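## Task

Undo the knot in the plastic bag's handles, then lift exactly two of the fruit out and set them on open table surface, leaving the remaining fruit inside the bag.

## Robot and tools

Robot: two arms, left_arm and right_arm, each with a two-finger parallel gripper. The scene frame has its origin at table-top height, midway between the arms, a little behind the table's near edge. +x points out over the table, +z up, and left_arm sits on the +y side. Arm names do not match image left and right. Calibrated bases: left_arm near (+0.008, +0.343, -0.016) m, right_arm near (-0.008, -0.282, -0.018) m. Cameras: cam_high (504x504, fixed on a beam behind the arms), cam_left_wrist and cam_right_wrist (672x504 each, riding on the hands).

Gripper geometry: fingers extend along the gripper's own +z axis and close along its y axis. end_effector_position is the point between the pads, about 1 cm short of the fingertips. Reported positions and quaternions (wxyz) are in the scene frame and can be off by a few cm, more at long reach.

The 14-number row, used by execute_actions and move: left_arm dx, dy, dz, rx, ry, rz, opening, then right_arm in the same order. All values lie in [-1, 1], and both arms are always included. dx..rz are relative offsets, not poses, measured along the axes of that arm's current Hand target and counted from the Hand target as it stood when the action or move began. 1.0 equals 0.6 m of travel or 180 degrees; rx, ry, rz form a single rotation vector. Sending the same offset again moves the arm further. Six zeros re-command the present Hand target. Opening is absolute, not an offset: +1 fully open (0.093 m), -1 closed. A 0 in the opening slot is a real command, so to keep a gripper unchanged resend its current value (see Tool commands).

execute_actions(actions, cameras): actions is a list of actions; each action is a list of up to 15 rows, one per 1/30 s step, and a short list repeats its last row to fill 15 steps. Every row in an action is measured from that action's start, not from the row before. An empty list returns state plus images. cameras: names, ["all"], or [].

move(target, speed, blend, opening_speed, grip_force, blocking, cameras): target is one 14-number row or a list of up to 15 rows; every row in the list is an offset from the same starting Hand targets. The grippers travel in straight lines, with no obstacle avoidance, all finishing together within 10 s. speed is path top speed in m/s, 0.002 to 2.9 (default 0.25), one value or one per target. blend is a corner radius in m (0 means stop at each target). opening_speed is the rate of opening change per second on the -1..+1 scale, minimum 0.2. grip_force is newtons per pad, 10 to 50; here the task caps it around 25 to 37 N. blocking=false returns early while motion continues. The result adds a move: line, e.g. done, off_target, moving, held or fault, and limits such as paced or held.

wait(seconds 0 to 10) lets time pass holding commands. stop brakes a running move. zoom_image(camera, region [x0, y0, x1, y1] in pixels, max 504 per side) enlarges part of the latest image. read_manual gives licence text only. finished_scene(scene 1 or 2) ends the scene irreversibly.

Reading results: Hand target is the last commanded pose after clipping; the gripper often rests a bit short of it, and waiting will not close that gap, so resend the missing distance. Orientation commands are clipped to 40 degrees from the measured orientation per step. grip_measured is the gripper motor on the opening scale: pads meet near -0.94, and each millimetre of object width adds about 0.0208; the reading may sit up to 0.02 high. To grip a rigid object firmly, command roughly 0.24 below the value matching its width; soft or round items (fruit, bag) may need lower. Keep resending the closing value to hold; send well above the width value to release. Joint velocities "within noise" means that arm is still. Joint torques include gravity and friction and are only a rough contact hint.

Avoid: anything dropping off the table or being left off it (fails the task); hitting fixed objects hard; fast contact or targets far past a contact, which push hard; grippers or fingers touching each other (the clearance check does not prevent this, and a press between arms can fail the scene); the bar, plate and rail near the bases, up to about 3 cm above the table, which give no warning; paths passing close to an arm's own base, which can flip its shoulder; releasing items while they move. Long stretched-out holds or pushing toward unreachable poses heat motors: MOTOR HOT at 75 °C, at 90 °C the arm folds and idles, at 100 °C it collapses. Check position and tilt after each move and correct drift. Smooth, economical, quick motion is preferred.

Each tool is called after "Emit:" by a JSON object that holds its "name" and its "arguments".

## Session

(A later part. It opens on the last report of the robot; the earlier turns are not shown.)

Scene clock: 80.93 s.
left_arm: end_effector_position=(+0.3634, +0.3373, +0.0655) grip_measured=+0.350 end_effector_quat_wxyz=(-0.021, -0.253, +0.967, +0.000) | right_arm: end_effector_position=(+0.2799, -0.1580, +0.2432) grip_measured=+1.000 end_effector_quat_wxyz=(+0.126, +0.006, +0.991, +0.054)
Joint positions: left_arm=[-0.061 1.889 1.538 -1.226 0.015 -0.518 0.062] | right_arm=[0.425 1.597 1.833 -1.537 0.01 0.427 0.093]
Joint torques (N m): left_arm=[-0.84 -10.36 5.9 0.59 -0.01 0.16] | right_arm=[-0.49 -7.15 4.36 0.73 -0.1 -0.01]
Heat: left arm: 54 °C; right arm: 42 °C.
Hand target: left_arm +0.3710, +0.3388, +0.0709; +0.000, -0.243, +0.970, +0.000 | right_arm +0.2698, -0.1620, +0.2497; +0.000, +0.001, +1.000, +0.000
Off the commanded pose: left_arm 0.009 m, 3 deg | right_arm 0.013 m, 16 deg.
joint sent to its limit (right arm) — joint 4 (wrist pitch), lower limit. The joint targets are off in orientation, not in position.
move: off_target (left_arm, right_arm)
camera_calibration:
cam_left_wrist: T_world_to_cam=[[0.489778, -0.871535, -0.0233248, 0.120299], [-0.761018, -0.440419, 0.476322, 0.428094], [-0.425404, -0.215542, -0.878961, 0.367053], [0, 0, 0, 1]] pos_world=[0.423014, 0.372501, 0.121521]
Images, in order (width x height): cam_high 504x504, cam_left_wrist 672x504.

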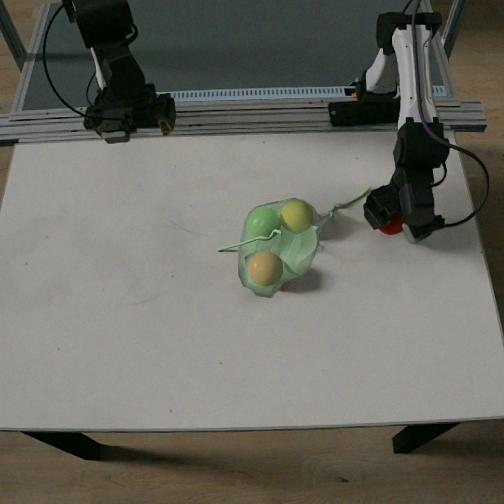

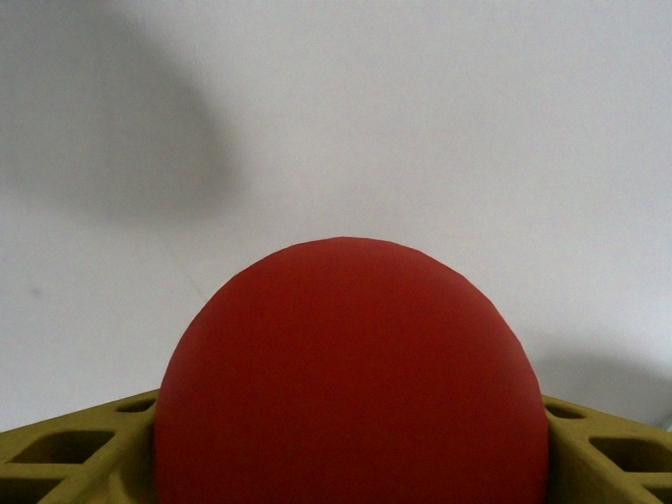

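Emit:
{"name": "move", "arguments": {"target": [0,0,0.037,0,0,0,0,0,0,0,0,0,0,1], "speed": 0.04}}

Emit:
{"name": "move", "arguments": {"target": [[0,0,0.004,0,0,0,0.7,0,0,0,0,0,0,1]], "speed": 0.05, "opening_speed": 0.4, "cameras": ["cam_high"]}}

Emit:
{"name": "move", "arguments": {"target": [[0,0,-0.25,0,0,0,0.8,0,0,0,0,0,0,1]], "speed": 0.12, "cameras": ["all"]}}

Emit:
{"name": "zoom_image", "arguments": {"camera": "cam_high", "region": [200, 150, 350, 320]}}

Scene clock: 82.40 s.
left_arm: end_effector_position=(+0.3648, +0.3374, +0.0474) grip_measured=+0.350 end_effector_quat_wxyz=(-0.015, -0.253, +0.967, -0.001) | right_arm: end_effector_position=(+0.2799, -0.1580, +0.2432) grip_measured=+1.000 end_effector_quat_wxyz=(+0.126, +0.006, +0.991, +0.054)
Joint positions: left_arm=[-0.061 1.895 1.474 -1.142 0.015 -0.518 0.062] | right_arm=[0.425 1.597 1.833 -1.537 0.01 0.427 0.093]
Joint torques (N m): left_arm=[-0.91 -9.5 5.3 0.59 0.05 0.17] | right_arm=[-0.47 -7.2 4.34 0.79 -0.06 0.03]
Heat: left arm: 54 °C; right arm: 42 °C.
Hand target: left_arm +0.3711, +0.3388, +0.0487; +0.000, -0.243, +0.970, +0.000 | right_arm +0.2698, -0.1620, +0.2497; +0.000, +0.001, +1.000, +0.000
Off the commanded pose: left_arm 0.007 m, 2 deg | right_arm 0.013 m, 16 deg.
joint sent to its limit (right arm) — joint 4 (wrist pitch), lower limit. The joint targets are off in orientation, not in position.
move: off_target (right_arm)

Scene clock: 84.67 s.
left_arm: end_effector_position=(+0.3648, +0.3374, +0.0455) grip_measured=+0.698 end_effector_quat_wxyz=(-0.014, -0.253, +0.967, -0.002) | right_arm: end_effector_position=(+0.2799, -0.1580, +0.2432) grip_measured=+1.000 end_effector_quat_wxyz=(+0.126, +0.006, +0.991, +0.054)
Joint positions: left_arm=[-0.061 1.895 1.466 -1.133 0.015 -0.518 0.079] | right_arm=[0.425 1.597 1.833 -1.537 0.01 0.427 0.093]
Joint torques (N m): left_arm=[-0.83 -9.39 5.22 0.64 0.03 0.15] | right_arm=[-0.44 -7.06 4.19 0.74 -0.05 0.03]
Heat: left arm: 53 °C; right arm: 42 °C.
Hand target: left_arm +0.3711, +0.3388, +0.0463; +0.000, -0.243, +0.970, +0.000 | right_arm +0.2698, -0.1620, +0.2497; +0.000, +0.001, +1.000, +0.000
Off the commanded pose: left_arm 0.007 m, 2 deg | right_arm 0.013 m, 16 deg.
joint sent to its limit (right arm) — joint 4 (wrist pitch), lower limit. The joint targets are off in orientation, not in position.
move: off_target (right_arm)
Images, in order (width x height): cam_high 504x504.

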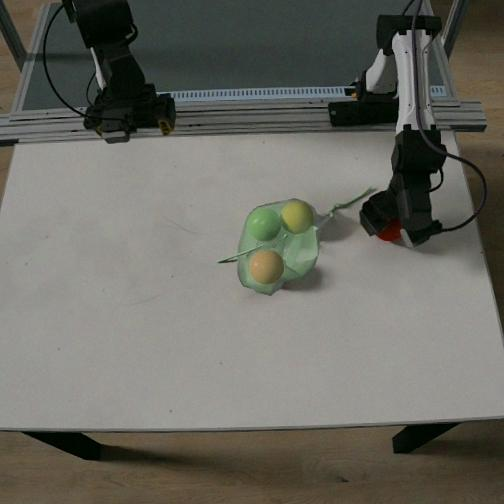

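Scene clock: 86.63 s.
left_arm: end_effector_position=(+0.3767, +0.3366, +0.1721) grip_measured=+0.798 end_effector_quat_wxyz=(+0.024, -0.251, +0.968, -0.012) | right_arm: end_effector_position=(+0.2799, -0.1580, +0.2432) grip_measured=+1.000 end_effector_quat_wxyz=(+0.126, +0.006, +0.991, +0.054)
Joint positions: left_arm=[-0.061 1.881 1.954 -1.557 0.015 -0.516 0.083] | right_arm=[0.425 1.597 1.833 -1.537 0.01 0.427 0.093]
Joint torques (N m): left_arm=[-0.57 -13.38 7.8 0.26 0.02 0.15] | right_arm=[-0.55 -6.98 4.34 0.76 -0.1 0.02]
Heat: left arm: 53 °C; right arm: 42 °C.
Hand target: left_arm +0.3709, +0.3389, +0.1963; +0.000, -0.243, +0.970, +0.000 | right_arm +0.2698, -0.1620, +0.2497; +0.000, +0.001, +1.000, +0.000
Off the commanded pose: left_arm 0.025 m, 3 deg | right_arm 0.013 m, 16 deg.
joint sent to its limit (left arm) — joint 4 (wrist pitch), lower limit. The joint targets are off in position and orientation.
joint sent to its limit (right arm) — joint 4 (wrist pitch), lower limit. The joint targets are off in orientation, not in position.
move: off_target (left_arm, right_arm)
camera_calibration:
cam_left_wrist: T_world_to_cam=[[0.487803, -0.872672, 0.0221882, 0.10893], [-0.802567, -0.438327, 0.404667, 0.414472], [-0.343416, -0.215205, -0.914195, 0.441306], [0, 0, 0, 1]] pos_world=[0.431057, 0.371706, 0.2333]
cam_right_wrist: T_world_to_cam=[[0.0140111, -0.993118, -0.116279, -0.134711], [-0.982981, -0.0349838, 0.180346, 0.263396], [-0.183173, 0.111773, -0.976706, 0.394415], [0, 0, 0, 1]] pos_world=[0.333047, -0.168655, 0.322061]

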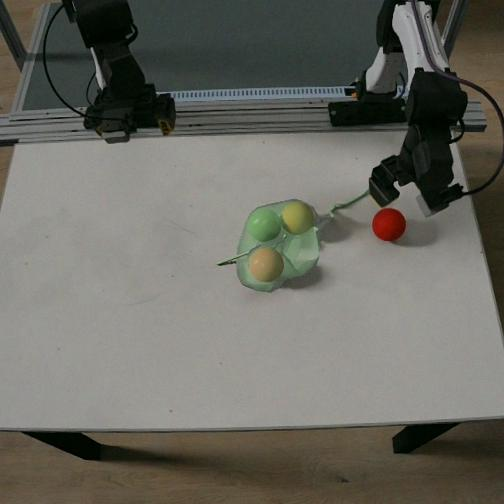

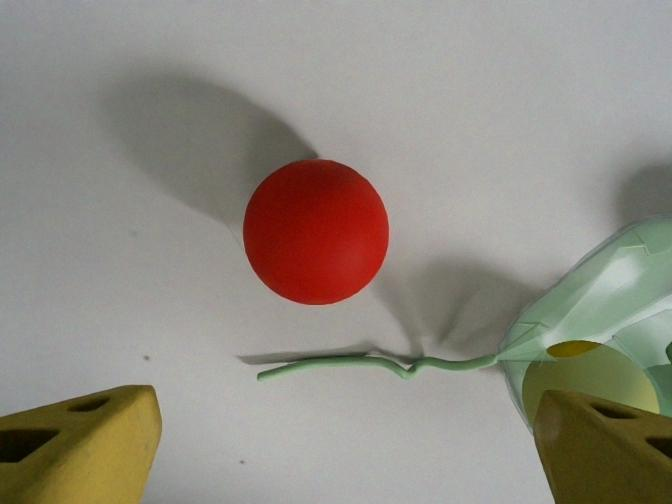

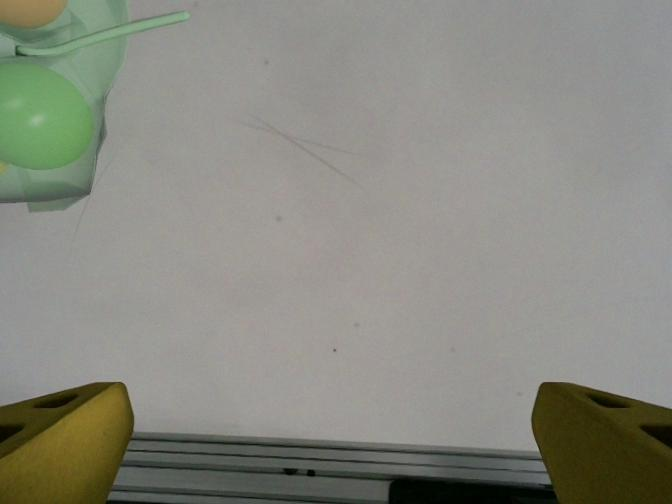

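Scaled by 2.965 from the camera's 504x504 image, which has a finer 720x720 frame.

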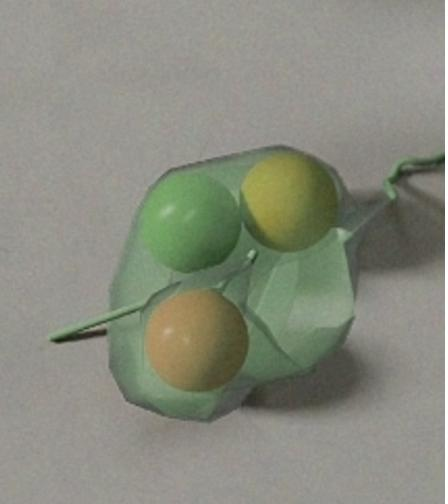

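Emit:
{"name": "move", "arguments": {"target": [0.1,-0.22,-0.03,0,0,0.156,0.8,0,0,0,0,0,0,1], "cameras": ["cam_left_wrist"]}}

Emit:
{"name": "zoom_image", "arguments": {"camera": "cam_left_wrist", "region": [230, 100, 630, 420]}}

Scene clock: 88.47 s.
left_arm: end_effector_position=(+0.3822, +0.1927, +0.2051) grip_measured=+0.798 end_effector_quat_wxyz=(+0.085, -0.013, +0.995, -0.045) | right_arm: end_effector_position=(+0.2799, -0.1580, +0.2432) grip_measured=+1.000 end_effector_quat_wxyz=(+0.126, +0.006, +0.991, +0.054)
Joint positions: left_arm=[-0.437 1.935 2.15 -1.56 0.008 -0.409 0.083] | right_arm=[0.425 1.597 1.833 -1.537 0.01 0.427 0.093]
Joint torques (N m): left_arm=[-0.47 -9.68 7.8 0.57 0 0.15] | right_arm=[-0.57 -7.08 4.27 0.76 -0.06 0.04]
Heat: left arm: 53 °C; right arm: 42 °C.
Hand target: left_arm +0.3802, +0.1942, +0.2144; +0.000, +0.000, +1.000, +0.000 | right_arm +0.2698, -0.1620, +0.2497; +0.000, +0.001, +1.000, +0.000
Off the commanded pose: left_arm 0.010 m, 11 deg | right_arm 0.013 m, 16 deg.
joint sent to its limit (left arm) — joint 4 (wrist pitch), lower limit. The joint targets are off in position and orientation.
joint sent to its limit (right arm) — joint 4 (wrist pitch), lower limit. The joint targets are off in orientation, not in position.
move: off_target (left_arm, right_arm)
camera_calibration:
cam_left_wrist: T_world_to_cam=[[0.022139, -0.9966, 0.0793621, 0.170112], [-0.959458, 0.0011307, 0.281851, 0.342866], [-0.280982, -0.0823845, -0.95617, 0.401507], [0, 0, 0, 1]] pos_world=[0.438016, 0.202224, 0.273771]
Images, in order (width x height): cam_left_wrist 672x504.

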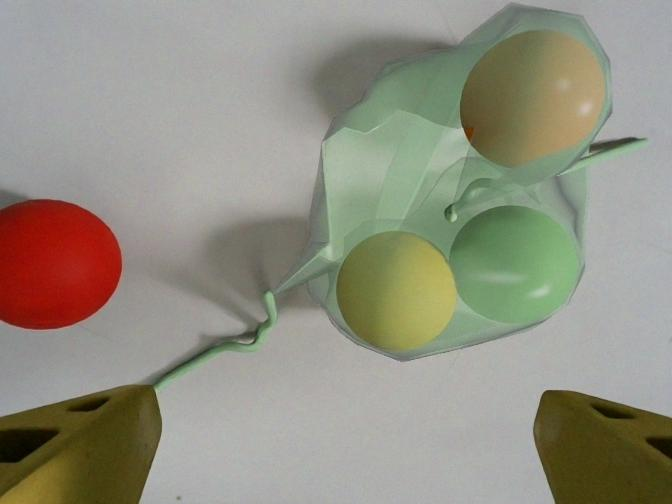

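Scaled by 1.260 from the camera's 672x504 image, which has a finer 960x720 frame.

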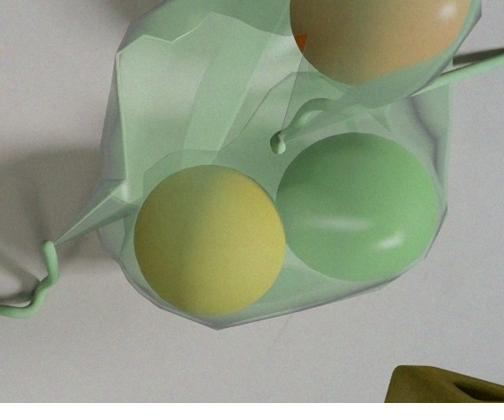

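Emit:
{"name": "move", "arguments": {"target": [0.05,0.2,-0.05,0,0,0,0.8,-0.25,0.278,0.25,0,0,0.33,-0.3], "cameras": ["all"]}}

Scene clock: 92.27 s.
left_arm: end_effector_position=(+0.3621, +0.3100, +0.2310) grip_measured=+0.798 end_effector_quat_wxyz=(+0.113, -0.007, +0.993, -0.014) | right_arm: end_effector_position=(+0.4241, -0.0018, +0.1006) grip_measured=-0.297 end_effector_quat_wxyz=(+0.052, +0.492, +0.866, +0.075)
Joint positions: left_arm=[-0.141 1.726 1.978 -1.56 0.008 -0.103 0.083] | right_arm=[0.594 2.559 2.704 -1.541 0.029 1.616 0.031]
Joint torques (N m): left_arm=[-0.02 -11.44 5.14 0.62 0.09 0.17] | right_arm=[0.51 -9.63 6.98 0.54 -0.21 0.18]
Heat: left arm: 53 °C; right arm: 42 °C.
Hand target: left_arm +0.3501, +0.3142, +0.2443; +0.000, +0.000, +1.000, +0.000 | right_arm +0.4201, +0.0046, +0.0999; +0.000, +0.496, +0.868, +0.000
Off the commanded pose: left_arm 0.018 m, 13 deg | right_arm 0.008 m, 10 deg.
joint sent to its limit (left arm) — joint 4 (wrist pitch), lower limit. The joint targets are off in position and orientation.
joint sent to its limit (right arm) — joint 4 (wrist pitch), lower limit. The joint targets are off in position and orientation.
move: off_target (left_arm, right_arm)
camera_calibration:
cam_left_wrist: T_world_to_cam=[[0.0153215, -0.999727, 0.0176222, 0.303096], [-0.973548, -0.0108974, 0.228222, 0.33735], [-0.227968, -0.0206527, -0.97345, 0.395885], [0, 0, 0, 1]] pos_world=[0.414031, 0.314866, 0.303042]
cam_right_wrist: T_world_to_cam=[[-0.837233, -0.511984, -0.19213, 0.371327], [-0.543226, 0.738304, 0.399765, 0.229167], [-0.0628224, 0.439066, -0.896256, 0.205494], [0, 0, 0, 1]] pos_world=[0.448286, -0.0693069, 0.163906]

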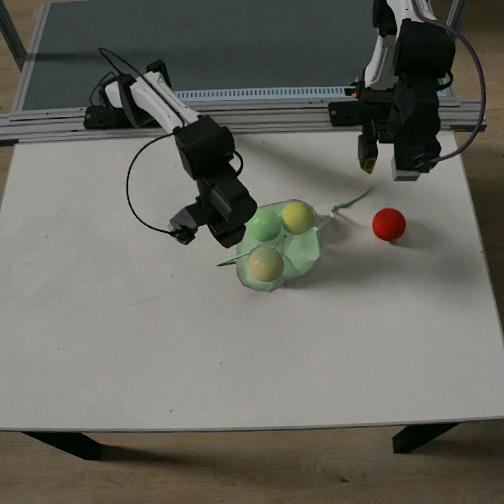

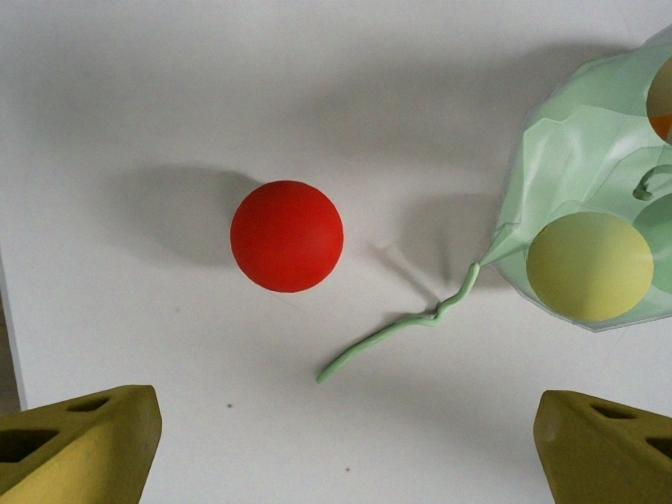

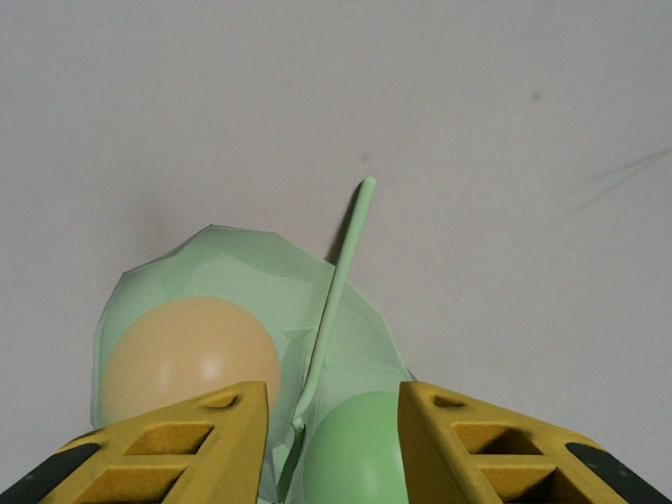

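Emit:
{"name": "move", "arguments": {"target": [0,0,0,0,0,0,0.8,-0.014,0.015,0.08,0,0,0,-0.3], "speed": 0.1, "cameras": ["cam_right_wrist"]}}

Scene clock: 94.10 s.
left_arm: end_effector_position=(+0.3621, +0.3100, +0.2310) grip_measured=+0.798 end_effector_quat_wxyz=(+0.113, -0.007, +0.993, -0.014) | right_arm: end_effector_position=(+0.4343, -0.0009, +0.0546) grip_measured=-0.297 end_effector_quat_wxyz=(+0.038, +0.497, +0.865, +0.051)
Joint positions: left_arm=[-0.141 1.726 1.978 -1.56 0.008 -0.103 0.083] | right_arm=[0.583 2.692 2.781 -1.542 0.026 1.616 0.031]
Joint torques (N m): left_arm=[-0.13 -11.4 5 0.63 0.05 0.13] | right_arm=[-0.4 -10 6.87 0.32 -0.16 0.1]
Heat: left arm: 53 °C; right arm: 41 °C.
Hand target: left_arm +0.3501, +0.3142, +0.2443; +0.000, +0.000, +1.000, +0.000 | right_arm +0.4321, +0.0019, +0.0519; +0.000, +0.496, +0.868, +0.000
Off the commanded pose: left_arm 0.018 m, 13 deg | right_arm 0.005 m, 7 deg.
joint sent to its limit (left arm) — joint 4 (wrist pitch), lower limit. The joint targets are off in position and orientation.
joint sent to its limit (right arm) — joint 4 (wrist pitch), lower limit. The joint targets are off in position and orientation.
move: off_target (left_arm, right_arm)
camera_calibration:
cam_right_wrist: T_world_to_cam=[[-0.850496, -0.508191, -0.135643, 0.374171], [-0.515764, 0.75518, 0.404587, 0.240275], [-0.103172, 0.414059, -0.904384, 0.182536], [0, 0, 0, 1]] pos_world=[0.460989, -0.0668812, 0.118624]
Images, in order (width x height): cam_right_wrist 672x504.

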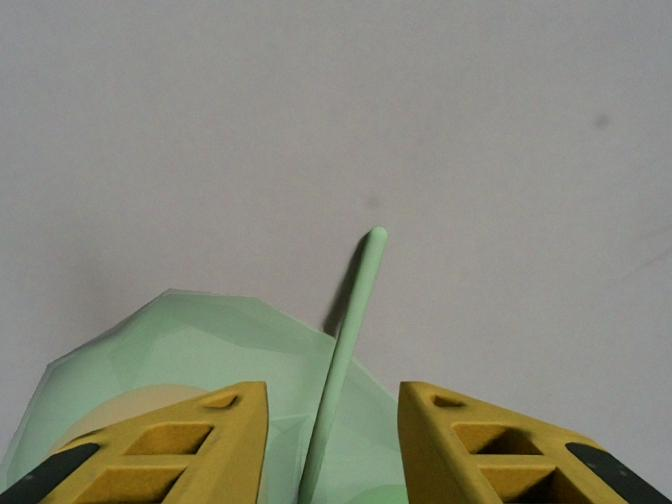

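Emit:
{"name": "move", "arguments": {"target": [[0,0,0,0,0,0,0.8,-0.005,0.003,0.042,0,0,0,-0.3],[0,0,0,0,0,0,0.8,-0.005,0.003,0.042,0,0,0,-1]], "speed": 0.1, "cameras": ["cam_right_wrist"]}}

Scene clock: 96.20 s.
left_arm: end_effector_position=(+0.3621, +0.3100, +0.2310) grip_measured=+0.798 end_effector_quat_wxyz=(+0.113, -0.007, +0.993, -0.014) | right_arm: end_effector_position=(+0.4374, -0.0025, +0.0301) grip_measured=-0.975 end_effector_quat_wxyz=(+0.030, +0.500, +0.865, +0.036)
Joint positions: left_arm=[-0.141 1.726 1.978 -1.56 0.008 -0.103 0.083] | right_arm=[0.577 2.758 2.814 -1.542 0.025 1.616 0]
Joint torques (N m): left_arm=[-0.1 -11.38 5.12 0.63 0.1 0.16] | right_arm=[-0.34 -9.99 6.87 0.29 -0.18 0.05]
Heat: left arm: 53 °C; right arm: 41 °C.
Hand target: left_arm +0.3501, +0.3142, +0.2443; +0.000, +0.000, +1.000, +0.000 | right_arm +0.4352, +0.0003, +0.0267; +0.000, +0.496, +0.868, +0.000
Off the commanded pose: left_arm 0.018 m, 13 deg | right_arm 0.005 m, 5 deg.
joint sent to its limit (left arm) — joint 4 (wrist pitch), lower limit. The joint targets are off in position and orientation.
joint sent to its limit (right arm) — joint 4 (wrist pitch), lower limit. The joint targets are off in position and orientation.
move: off_target (left_arm, right_arm); target 2's new opening was sent with right_arm's hand 0.005 m and 5 deg from that target
camera_calibration:
cam_right_wrist: T_world_to_cam=[[-0.856782, -0.505246, -0.103207, 0.374492], [-0.500025, 0.765027, 0.405843, 0.246022], [-0.126094, 0.399324, -0.908097, 0.171444], [0, 0, 0, 1]] pos_world=[0.465493, -0.0674646, 0.0944911]
Images, in order (width x height): cam_right_wrist 672x504.

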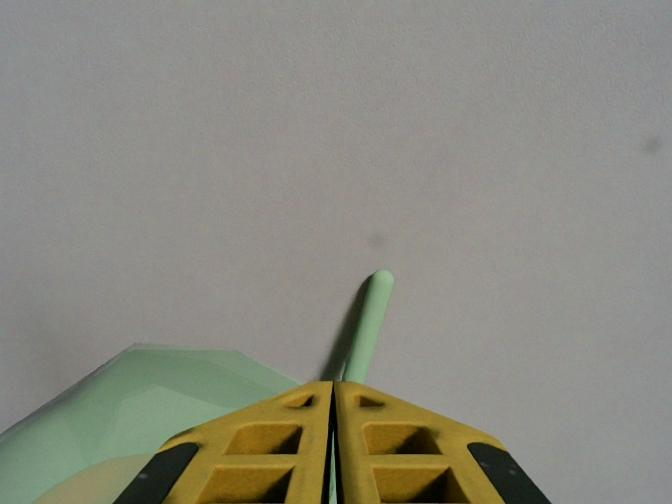

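Emit:
{"name": "move", "arguments": {"target": [[0,0,0,0,0,0,0.8,0,0,0,0,0,0,-0.6],[0,0,0,0,0,0,0.8,0,0,0.026,0,0,0,-0.6],[0,0,0,0,0,0,0.8,0,0,0.026,0,0,0,-1]], "speed": 0.06, "cameras": ["cam_right_wrist"]}}

Scene clock: 99.53 s.
left_arm: end_effector_position=(+0.3621, +0.3100, +0.2310) grip_measured=+0.798 end_effector_quat_wxyz=(+0.113, -0.007, +0.993, -0.014) | right_arm: end_effector_position=(+0.4376, -0.0023, +0.0147) grip_measured=-0.976 end_effector_quat_wxyz=(+0.025, +0.500, +0.865, +0.027)
Joint positions: left_arm=[-0.141 1.726 1.978 -1.56 0.008 -0.103 0.083] | right_arm=[0.577 2.798 2.833 -1.542 0.025 1.616 0]
Joint torques (N m): left_arm=[-0.02 -11.38 5.07 0.65 0.11 0.12] | right_arm=[-0.36 -9.98 6.87 0.21 -0.2 0.01]
Heat: left arm: 53 °C; right arm: 41 °C.
Hand target: left_arm +0.3501, +0.3142, +0.2443; +0.000, +0.000, +1.000, +0.000 | right_arm +0.4353, +0.0003, +0.0111; +0.000, +0.496, +0.868, +0.000
Off the commanded pose: left_arm 0.018 m, 13 deg | right_arm 0.005 m, 4 deg.
joint sent to its limit (left arm) — joint 4 (wrist pitch), lower limit. The joint targets are off in position and orientation.
joint sent to its limit (right arm) — joint 4 (wrist pitch), lower limit. The joint targets are off in position and orientation.
move: off_target (left_arm, right_arm); target 3's new opening was sent with right_arm's hand 0.005 m and 4 deg from that target
camera_calibration:
cam_right_wrist: T_world_to_cam=[[-0.858436, -0.506348, -0.0818461, 0.373512], [-0.492707, 0.769688, 0.405981, 0.249018], [-0.142572, 0.388835, -0.910209, 0.164645], [0, 0, 0, 1]] pos_world=[0.466803, -0.0665588, 0.0793352]
Images, in order (width x height): cam_right_wrist 672x504.

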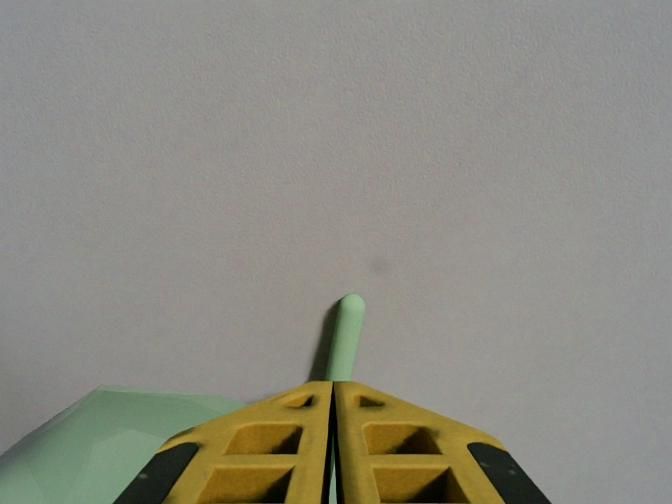

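Emit:
{"name": "move", "arguments": {"target": [[0,0,0,0,0,0,0.8,0,0,0,0,0,0,-0.5],[0,0,0,0,0,0,0.8,0,0,0.014,0,0,0,-0.5],[0,0,0,0,0,0,0.8,0,0,0.014,0,0,0,-1]], "speed": 0.04, "cameras": ["cam_right_wrist"]}}

Scene clock: 103.00 s.
left_arm: end_effector_position=(+0.3621, +0.3100, +0.2310) grip_measured=+0.798 end_effector_quat_wxyz=(+0.113, -0.007, +0.993, -0.014) | right_arm: end_effector_position=(+0.4368, -0.0027, +0.0065) grip_measured=-0.940 end_effector_quat_wxyz=(+0.022, +0.500, +0.865, +0.020)
Joint positions: left_arm=[-0.141 1.726 1.978 -1.56 0.008 -0.103 0.083] | right_arm=[0.577 2.817 2.837 -1.542 0.025 1.616 0]
Joint torques (N m): left_arm=[-0.1 -11.45 5.04 0.62 0.1 0.18] | right_arm=[-0.38 -9.88 6.99 0.26 -0.16 0.04]
Heat: left arm: 53 °C; right arm: 41 °C.
Hand target: left_arm +0.3501, +0.3142, +0.2443; +0.000, +0.000, +1.000, +0.000 | right_arm +0.4352, +0.0003, +0.0027; +0.000, +0.496, +0.868, +0.000
Off the commanded pose: left_arm 0.018 m, 13 deg | right_arm 0.005 m, 3 deg.
elbow stopped short (right arm): the move would have taken joint 3 (elbow) straighter than the controller allows.
joint sent to its limit (left arm) — joint 4 (wrist pitch), lower limit. The joint targets are off in position and orientation.
move: off_target (left_arm, right_arm); target 3's new opening was sent with right_arm's hand 0.005 m and 3 deg from that target
camera_calibration:
cam_right_wrist: T_world_to_cam=[[-0.859279, -0.507003, -0.0677283, 0.372254], [-0.487947, 0.77276, 0.405893, 0.250206], [-0.153451, 0.381823, -0.911407, 0.161957], [0, 0, 0, 1]] pos_world=[0.46681, -0.0664547, 0.0712641]
Images, in order (width x height): cam_right_wrist 672x504.

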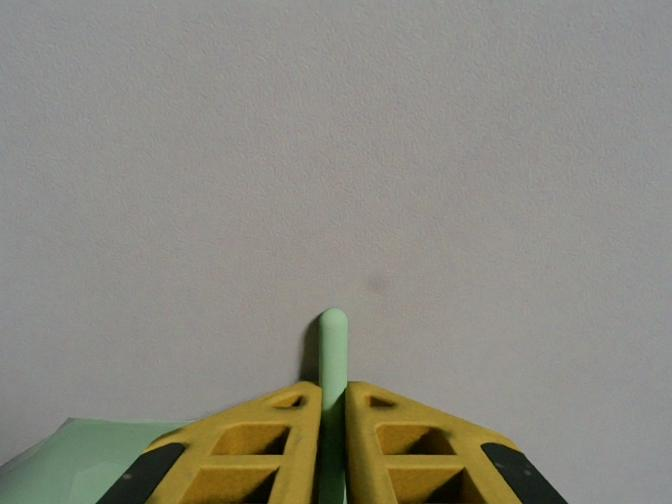

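Emit:
{"name": "move", "arguments": {"target": [[0,0,0,0,0,0,0.8,0.007,-0.112,-0.217,0,0,0,-1],[0,0,0,0,0,0,0.8,0.1,-0.308,-0.15,0,0,0,-1]], "speed": 0.1, "blend": [0.03,0], "cameras": ["all"]}}

Emit:
{"name": "zoom_image", "arguments": {"camera": "cam_high", "region": [200, 130, 350, 300]}}

Scene clock: 107.27 s.
left_arm: end_effector_position=(+0.3621, +0.3100, +0.2310) grip_measured=+0.798 end_effector_quat_wxyz=(+0.113, -0.007, +0.993, -0.014) | right_arm: end_effector_position=(+0.2480, -0.0464, +0.0796) grip_measured=-0.940 end_effector_quat_wxyz=(+0.001, +0.493, +0.870, -0.025)
Joint positions: left_arm=[-0.141 1.726 1.978 -1.56 0.008 -0.103 0.083] | right_arm=[0.762 1.924 1.587 -1.289 0.021 1.787 0]
Joint torques (N m): left_arm=[-0.13 -11.4 5.09 0.63 0.13 0.14] | right_arm=[0.02 -10.59 4.41 0.28 -0.15 0.26]
Heat: left arm: 53 °C; right arm: 43 °C.
Hand target: left_arm +0.3501, +0.3142, +0.2443; +0.000, +0.000, +1.000, +0.000 | right_arm +0.2455, -0.0419, +0.0925; +0.000, +0.496, +0.868, +0.000
Off the commanded pose: left_arm 0.018 m, 13 deg | right_arm 0.014 m, 3 deg.
joint sent to its limit (left arm) — joint 4 (wrist pitch), lower limit. The joint targets are off in position and orientation.
move: off_target (left_arm, right_arm)
camera_calibration:
cam_left_wrist: T_world_to_cam=[[0.0153215, -0.999727, 0.0176222, 0.303096], [-0.973548, -0.0108974, 0.228222, 0.33735], [-0.227968, -0.0206527, -0.97345, 0.395885], [0, 0, 0, 1]] pos_world=[0.414031, 0.314866, 0.303042]
cam_right_wrist: T_world_to_cam=[[-0.852879, -0.521145, 0.0317177, 0.182697], [-0.467283, 0.789008, 0.39889, 0.158403], [-0.232905, 0.325384, -0.91645, 0.233779], [0, 0, 0, 1]] pos_world=[0.284286, -0.105838, 0.145266]

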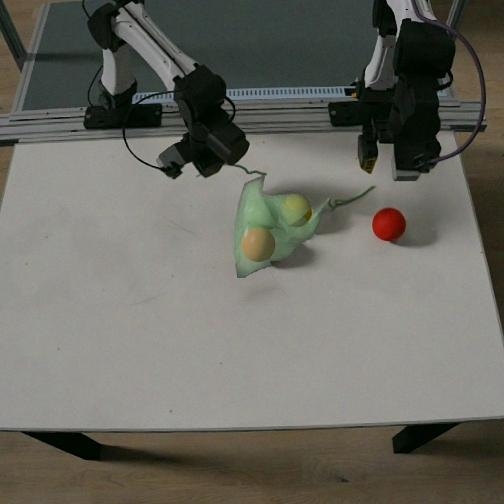

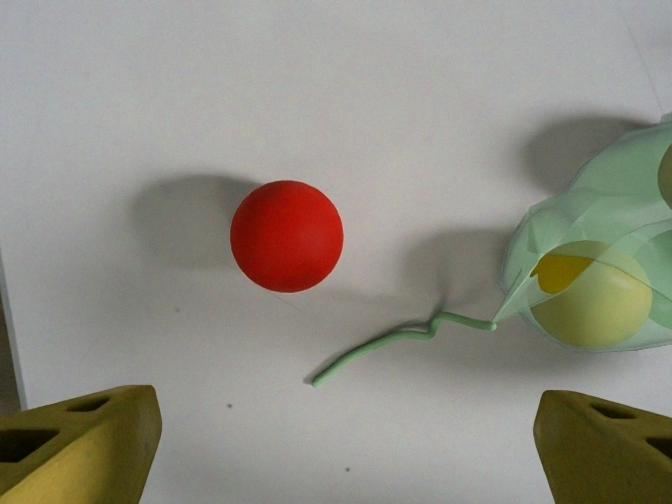

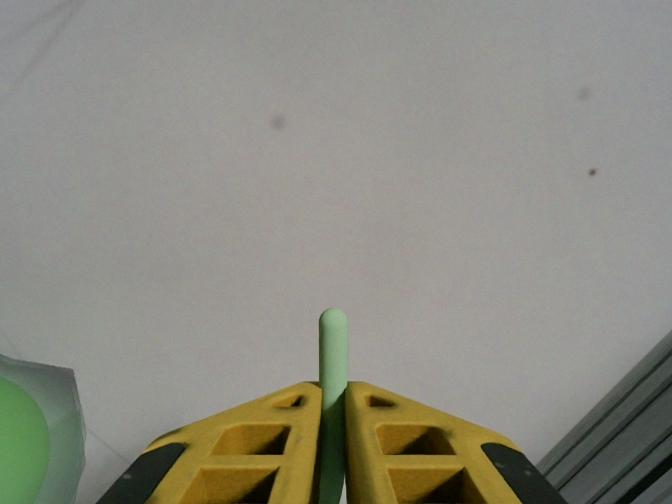

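Scaled by 2.965 from the camera's 504x504 image, which has a finer 720x720 frame.

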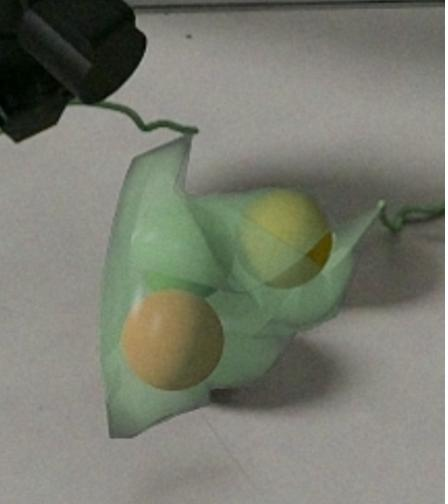

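Emit:
{"name": "move", "arguments": {"target": [-0.05,-0.22,0.05,0,0,0,0.8,0,0,0,0,0,0,-1], "cameras": ["cam_left_wrist"]}}

Emit:
{"name": "zoom_image", "arguments": {"camera": "cam_left_wrist", "region": [230, 100, 672, 450]}}

Scene clock: 108.83 s.
left_arm: end_effector_position=(+0.3829, +0.1819, +0.2026) grip_measured=+0.798 end_effector_quat_wxyz=(+0.087, +0.009, +0.995, -0.037) | right_arm: end_effector_position=(+0.2481, -0.0464, +0.0796) grip_measured=-0.940 end_effector_quat_wxyz=(+0.001, +0.493, +0.870, -0.025)
Joint positions: left_arm=[-0.469 1.958 2.173 -1.563 -0.01 -0.395 0.083] | right_arm=[0.762 1.924 1.587 -1.289 0.021 1.787 0]
Joint torques (N m): left_arm=[-0.46 -10.37 7.87 0.59 0.12 -0.31] | right_arm=[0.23 -10.44 4.57 0.29 -0.15 0.21]
Heat: left arm: 53 °C; right arm: 43 °C.
Hand target: left_arm +0.3802, +0.1823, +0.2144; +0.000, +0.000, +1.000, +0.000 | right_arm +0.2456, -0.0419, +0.0925; +0.000, +0.496, +0.868, +0.000
Off the commanded pose: left_arm 0.012 m, 11 deg | right_arm 0.014 m, 3 deg.
joint sent to its limit (left arm) — joint 4 (wrist pitch), lower limit. The joint targets are off in position and orientation.
move: off_target (left_arm, right_arm)
camera_calibration:
cam_left_wrist: T_world_to_cam=[[-0.0210503, -0.997985, 0.0598541, 0.180258], [-0.96014, 0.0368697, 0.277077, 0.339022], [-0.278726, -0.0516358, -0.958982, 0.392586], [0, 0, 0, 1]] pos_world=[0.438726, 0.187666, 0.271758]
Images, in order (width x height): cam_left_wrist 672x504.

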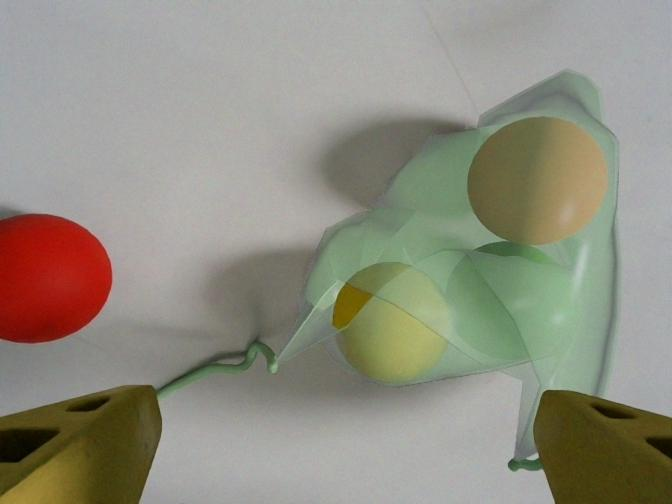

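Scaled by 1.140 from the camera's 672x504 image, which has a finer 960x720 frame.

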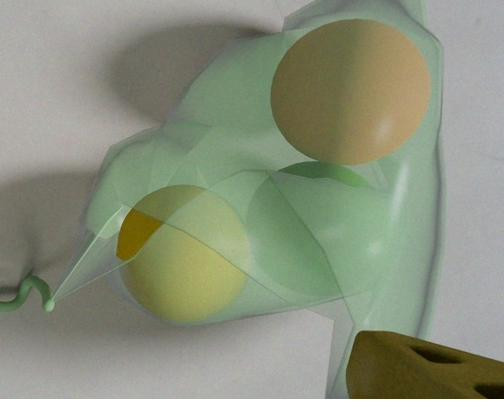

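Emit:
{"name": "move", "arguments": {"target": [[0,0.03,-0.02,0,0,0,0.8,-0.011,0.186,-0.12,0,0,0,-1],[0,0.03,-0.02,0,0,0,0.8,-0.046,0.33,-0.03,0,0,0,-1]], "speed": 0.12, "blend": [0.03,0], "cameras": ["all"]}}

Emit:
{"name": "zoom_image", "arguments": {"camera": "cam_left_wrist", "region": [230, 50, 672, 450]}}

Scene clock: 111.93 s.
left_arm: end_effector_position=(+0.3890, +0.1967, +0.2025) grip_measured=+0.798 end_effector_quat_wxyz=(+0.088, -0.010, +0.995, -0.034) | right_arm: end_effector_position=(+0.4260, +0.0276, +0.1100) grip_measured=-0.940 end_effector_quat_wxyz=(+0.060, +0.498, +0.858, +0.115)
Joint positions: left_arm=[-0.429 1.958 2.173 -1.563 -0.01 -0.394 0.083] | right_arm=[0.635 2.616 2.839 -1.542 0.021 1.675 0]
Joint torques (N m): left_arm=[0.03 -14.57 6.56 0.56 0.11 0.17] | right_arm=[-0.21 -9.76 6.57 1.09 -0.14 -0.01]
Heat: left arm: 52 °C; right arm: 43 °C.
Hand target: left_arm +0.3802, +0.2003, +0.2264; +0.000, +0.000, +1.000, +0.000 | right_arm +0.4301, +0.0349, +0.1107; +0.000, +0.496, +0.868, +0.000
Off the commanded pose: left_arm 0.026 m, 11 deg | right_arm 0.008 m, 15 deg.
elbow stopped short (right arm): the move would have taken joint 3 (elbow) straighter than the controller allows.
joint sent to its limit (left arm) — joint 4 (wrist pitch), lower limit. The joint targets are off in position and orientation.
move: off_target (left_arm, right_arm)
camera_calibration:
cam_left_wrist: T_world_to_cam=[[0.0183794, -0.998123, 0.0584142, 0.180053], [-0.960896, -0.00148828, 0.276905, 0.352224], [-0.276299, -0.0612193, -0.95912, 0.395892], [0, 0, 0, 1]] pos_world=[0.444526, 0.204475, 0.271658]
cam_right_wrist: T_world_to_cam=[[-0.832242, -0.485697, -0.267343, 0.395149], [-0.554339, 0.721095, 0.415608, 0.208203], [-0.00907991, 0.494085, -0.869366, 0.17383], [0, 0, 0, 1]] pos_world=[0.445853, -0.0440982, 0.170232]

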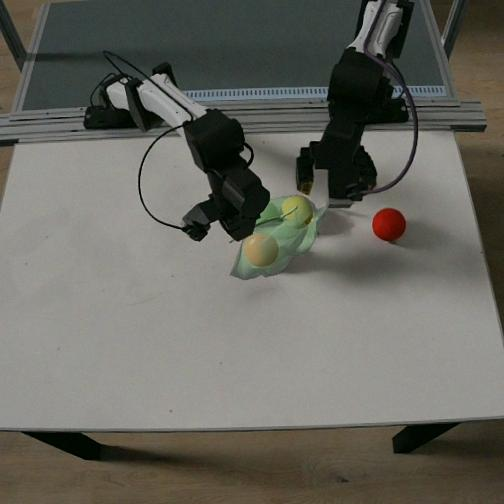

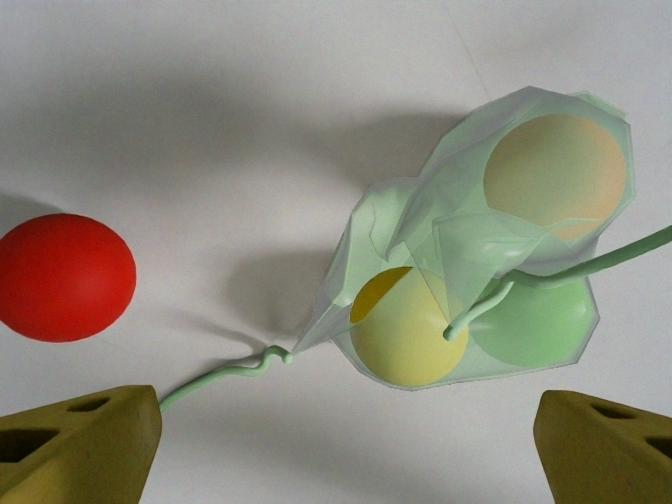

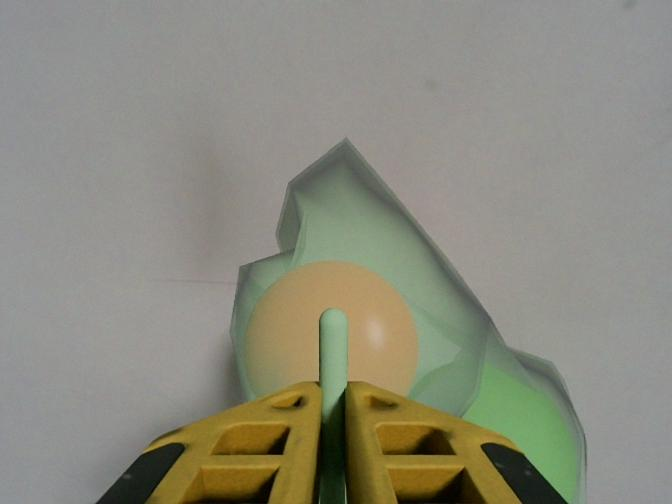

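Scaled by 1.140 from the camera's 672x504 image, which has a finer 960x720 frame.

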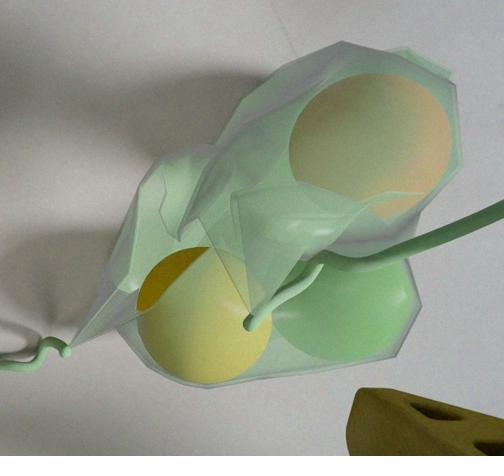

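Emit:
{"name": "move", "arguments": {"target": [0,0.0,0.0,0,0,0,0.8,-0.043,-0.16,0.03,0,0,0,-1], "speed": 0.1, "cameras": ["cam_left_wrist"]}}

Emit:
{"name": "zoom_image", "arguments": {"camera": "cam_left_wrist", "region": [230, 50, 672, 450]}}

Scene clock: 114.10 s.
left_arm: end_effector_position=(+0.3890, +0.1967, +0.2025) grip_measured=+0.798 end_effector_quat_wxyz=(+0.088, -0.010, +0.995, -0.034) | right_arm: end_effector_position=(+0.3631, -0.0372, +0.0695) grip_measured=-0.940 end_effector_quat_wxyz=(-0.003, +0.500, +0.866, -0.024)
Joint positions: left_arm=[-0.429 1.958 2.173 -1.563 -0.01 -0.394 0.083] | right_arm=[0.6 2.361 2.228 -1.491 0.021 1.64 0]
Joint torques (N m): left_arm=[0.06 -14.61 6.54 0.58 0.14 0.13] | right_arm=[-0.43 -14.31 4.23 0.13 -0.17 0.05]
Motor temperatures (°C): left_arm=[26 52 45 36 26 27 30] | right_arm=[25 44 39 40 27 24 27]
Heat: left arm: 52 °C; right arm: 44 °C.
Hand target: left_arm +0.3802, +0.2003, +0.2264; +0.000, +0.000, +1.000, +0.000 | right_arm +0.3605, -0.0361, +0.0926; +0.000, +0.496, +0.868, +0.000
Off the commanded pose: left_arm 0.026 m, 11 deg | right_arm 0.023 m, 3 deg.
joint sent to its limit (left arm) — joint 4 (wrist pitch), lower limit. The joint targets are off in position and orientation.
move: off_target (left_arm, right_arm)
camera_calibration:
cam_left_wrist: T_world_to_cam=[[0.0183794, -0.998123, 0.0584142, 0.180053], [-0.960896, -0.00148828, 0.276905, 0.352224], [-0.276299, -0.0612193, -0.95912, 0.395892], [0, 0, 0, 1]] pos_world=[0.444526, 0.204475, 0.271658]
Images, in order (width x height): cam_left_wrist 672x504.

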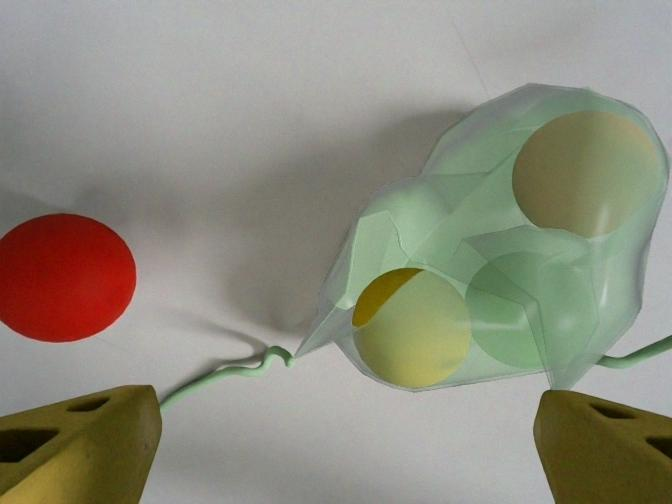

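Scaled by 1.140 from the camera's 672x504 image, which has a finer 960x720 frame.

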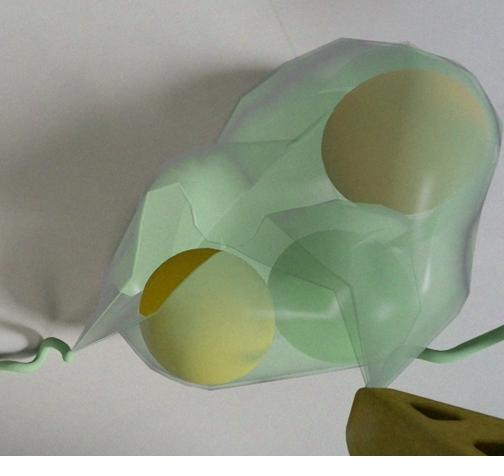

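Emit:
{"name": "move", "arguments": {"target": [0.15,0.103,0.23,0,0,-0.39,-0.2,0,0,0,0,0,0,-1], "cameras": ["cam_left_wrist","cam_high"]}}

Scene clock: 117.70 s.
left_arm: end_effector_position=(+0.2859, +0.2655, +0.0785) grip_measured=-0.198 end_effector_quat_wxyz=(-0.014, -0.566, +0.824, +0.026) | right_arm: end_effector_position=(+0.3631, -0.0372, +0.0695) grip_measured=-0.940 end_effector_quat_wxyz=(-0.003, +0.500, +0.866, -0.024)
Joint positions: left_arm=[-0.337 1.645 1.286 -1.235 -0.017 -1.488 0.036] | right_arm=[0.6 2.361 2.228 -1.491 0.021 1.64 0]
Joint torques (N m): left_arm=[-0.03 -10.59 5.09 0.5 0.19 -0.34] | right_arm=[-0.35 -14.28 4.26 0.12 -0.13 0.05]
Heat: left arm: 52 °C; right arm: 45 °C.
Hand target: left_arm +0.2903, +0.2619, +0.0883; +0.000, -0.575, +0.818, -0.001 | right_arm +0.3605, -0.0361, +0.0926; +0.000, +0.496, +0.868, +0.000
Off the commanded pose: left_arm 0.011 m, 4 deg | right_arm 0.023 m, 3 deg.
move: off_target (left_arm, right_arm)
camera_calibration:
cam_left_wrist: T_world_to_cam=[[0.93206, -0.355376, -0.0705158, -0.163838], [-0.292368, -0.852707, 0.432911, 0.310195], [-0.213976, -0.382882, -0.898674, 0.315511], [0, 0, 0, 1]] pos_world=[0.31091, 0.327084, 0.137701]
Images, in order (width x height): cam_high 504x504, cam_left_wrist 672x504.

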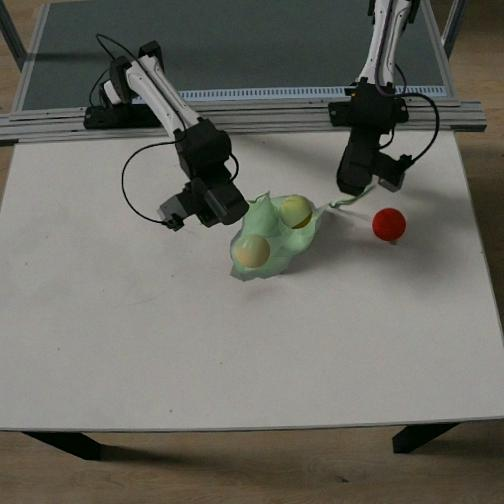

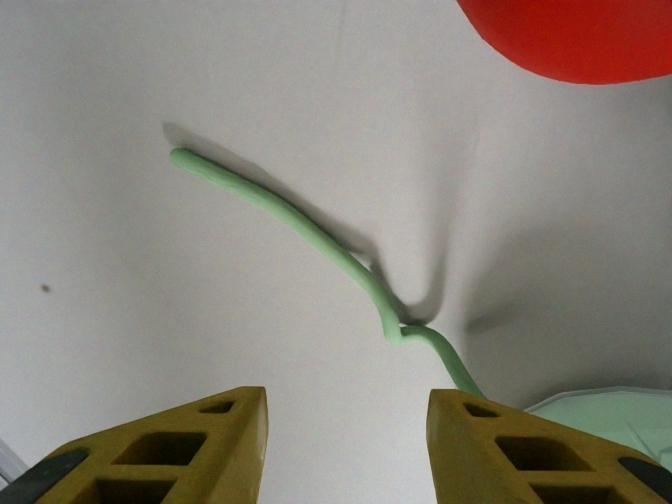

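Emit:
{"name": "move", "arguments": {"target": [[0.0125,-0.0117,0.116,0,0,0,-0.2,0,0,0,0,0,0,-1],[0.0125,-0.0117,0.116,0,0,0,-1,0,0,0,0,0,0,-1]], "speed": 0.07, "cameras": ["cam_left_wrist"]}}

Scene clock: 120.53 s.
left_arm: end_effector_position=(+0.2904, +0.2592, +0.0179) grip_measured=-0.977 end_effector_quat_wxyz=(-0.003, -0.571, +0.820, +0.013) | right_arm: end_effector_position=(+0.3631, -0.0372, +0.0695) grip_measured=-0.940 end_effector_quat_wxyz=(-0.003, +0.500, +0.866, -0.024)
Joint positions: left_arm=[-0.353 1.7 1.101 -0.961 -0.017 -1.516 0] | right_arm=[0.6 2.361 2.228 -1.491 0.021 1.64 0]
Joint torques (N m): left_arm=[-1.02 -7.25 5 0.56 0.13 -0.3] | right_arm=[-0.44 -14.28 4.44 0.1 -0.16 0.05]
Heat: left arm: 52 °C; right arm: 46 °C.
Hand target: left_arm +0.2945, +0.2524, +0.0187; +0.000, -0.575, +0.818, -0.001 | right_arm +0.3605, -0.0361, +0.0926; +0.000, +0.496, +0.868, +0.000
Off the commanded pose: left_arm 0.008 m, 2 deg | right_arm 0.023 m, 3 deg.
move: off_target (right_arm)
camera_calibration:
cam_left_wrist: T_world_to_cam=[[0.937959, -0.344746, -0.0371897, -0.179621], [-0.296164, -0.852293, 0.431142, 0.333461], [-0.180331, -0.39338, -0.901517, 0.252614], [0, 0, 0, 1]] pos_world=[0.31279, 0.321656, 0.0772863]
Images, in order (width x height): cam_left_wrist 672x504.

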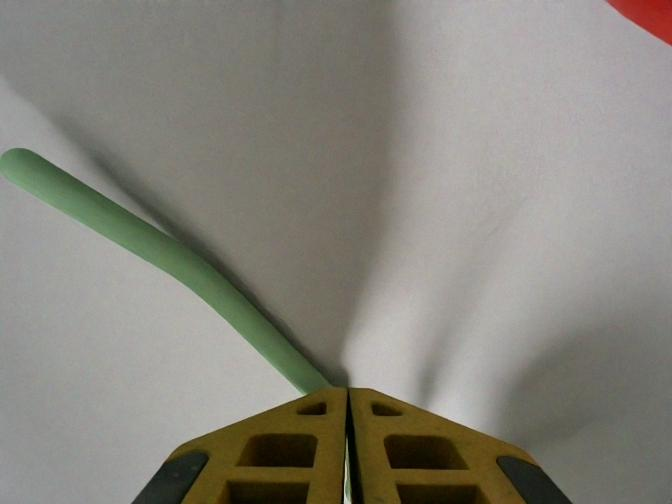

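Lower more and retry.

Emit:
{"name": "move", "arguments": {"target": [[0,0,0,0,0,0,-0.4,0,0,0,0,0,0,-1],[0,0,0.021,0,0,0,-0.4,0,0,0,0,0,0,-1],[0,0,0.021,0,0,0,-1,0,0,0,0,0,0,-1]], "speed": 0.05, "cameras": ["cam_left_wrist"]}}

Scene clock: 123.53 s.
left_arm: end_effector_position=(+0.2950, +0.2540, +0.0100) grip_measured=-0.941 end_effector_quat_wxyz=(+0.004, -0.569, +0.823, +0.001) | right_arm: end_effector_position=(+0.3631, -0.0372, +0.0695) grip_measured=-0.940 end_effector_quat_wxyz=(-0.003, +0.500, +0.866, -0.024)
Joint positions: left_arm=[-0.362 1.709 1.078 -0.901 -0.012 -1.517 0] | right_arm=[0.6 2.361 2.228 -1.491 0.021 1.64 0]
Joint torques (N m): left_arm=[-0.81 -6.12 4.33 0.52 0.13 -0.31] | right_arm=[-0.42 -14.32 4.55 0.15 -0.14 0.02]
Heat: left arm: 51 °C; right arm: 47 °C.
Hand target: left_arm +0.2944, +0.2524, +0.0061; +0.000, -0.575, +0.818, -0.001 | right_arm +0.3605, -0.0361, +0.0926; +0.000, +0.496, +0.868, +0.000
Off the commanded pose: left_arm 0.004 m, 1 deg | right_arm 0.023 m, 3 deg.
move: off_target (right_arm)
camera_calibration:
cam_left_wrist: T_world_to_cam=[[0.935938, -0.352054, -0.00880008, -0.183825], [-0.313469, -0.844227, 0.434761, 0.336772], [-0.160489, -0.404151, -0.900503, 0.241115], [0, 0, 0, 1]] pos_world=[0.316313, 0.317043, 0.0690913]
Images, in order (width x height): cam_left_wrist 672x504.

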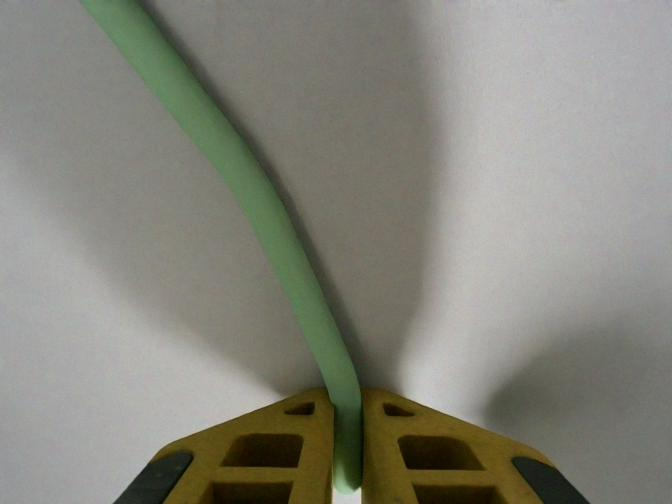

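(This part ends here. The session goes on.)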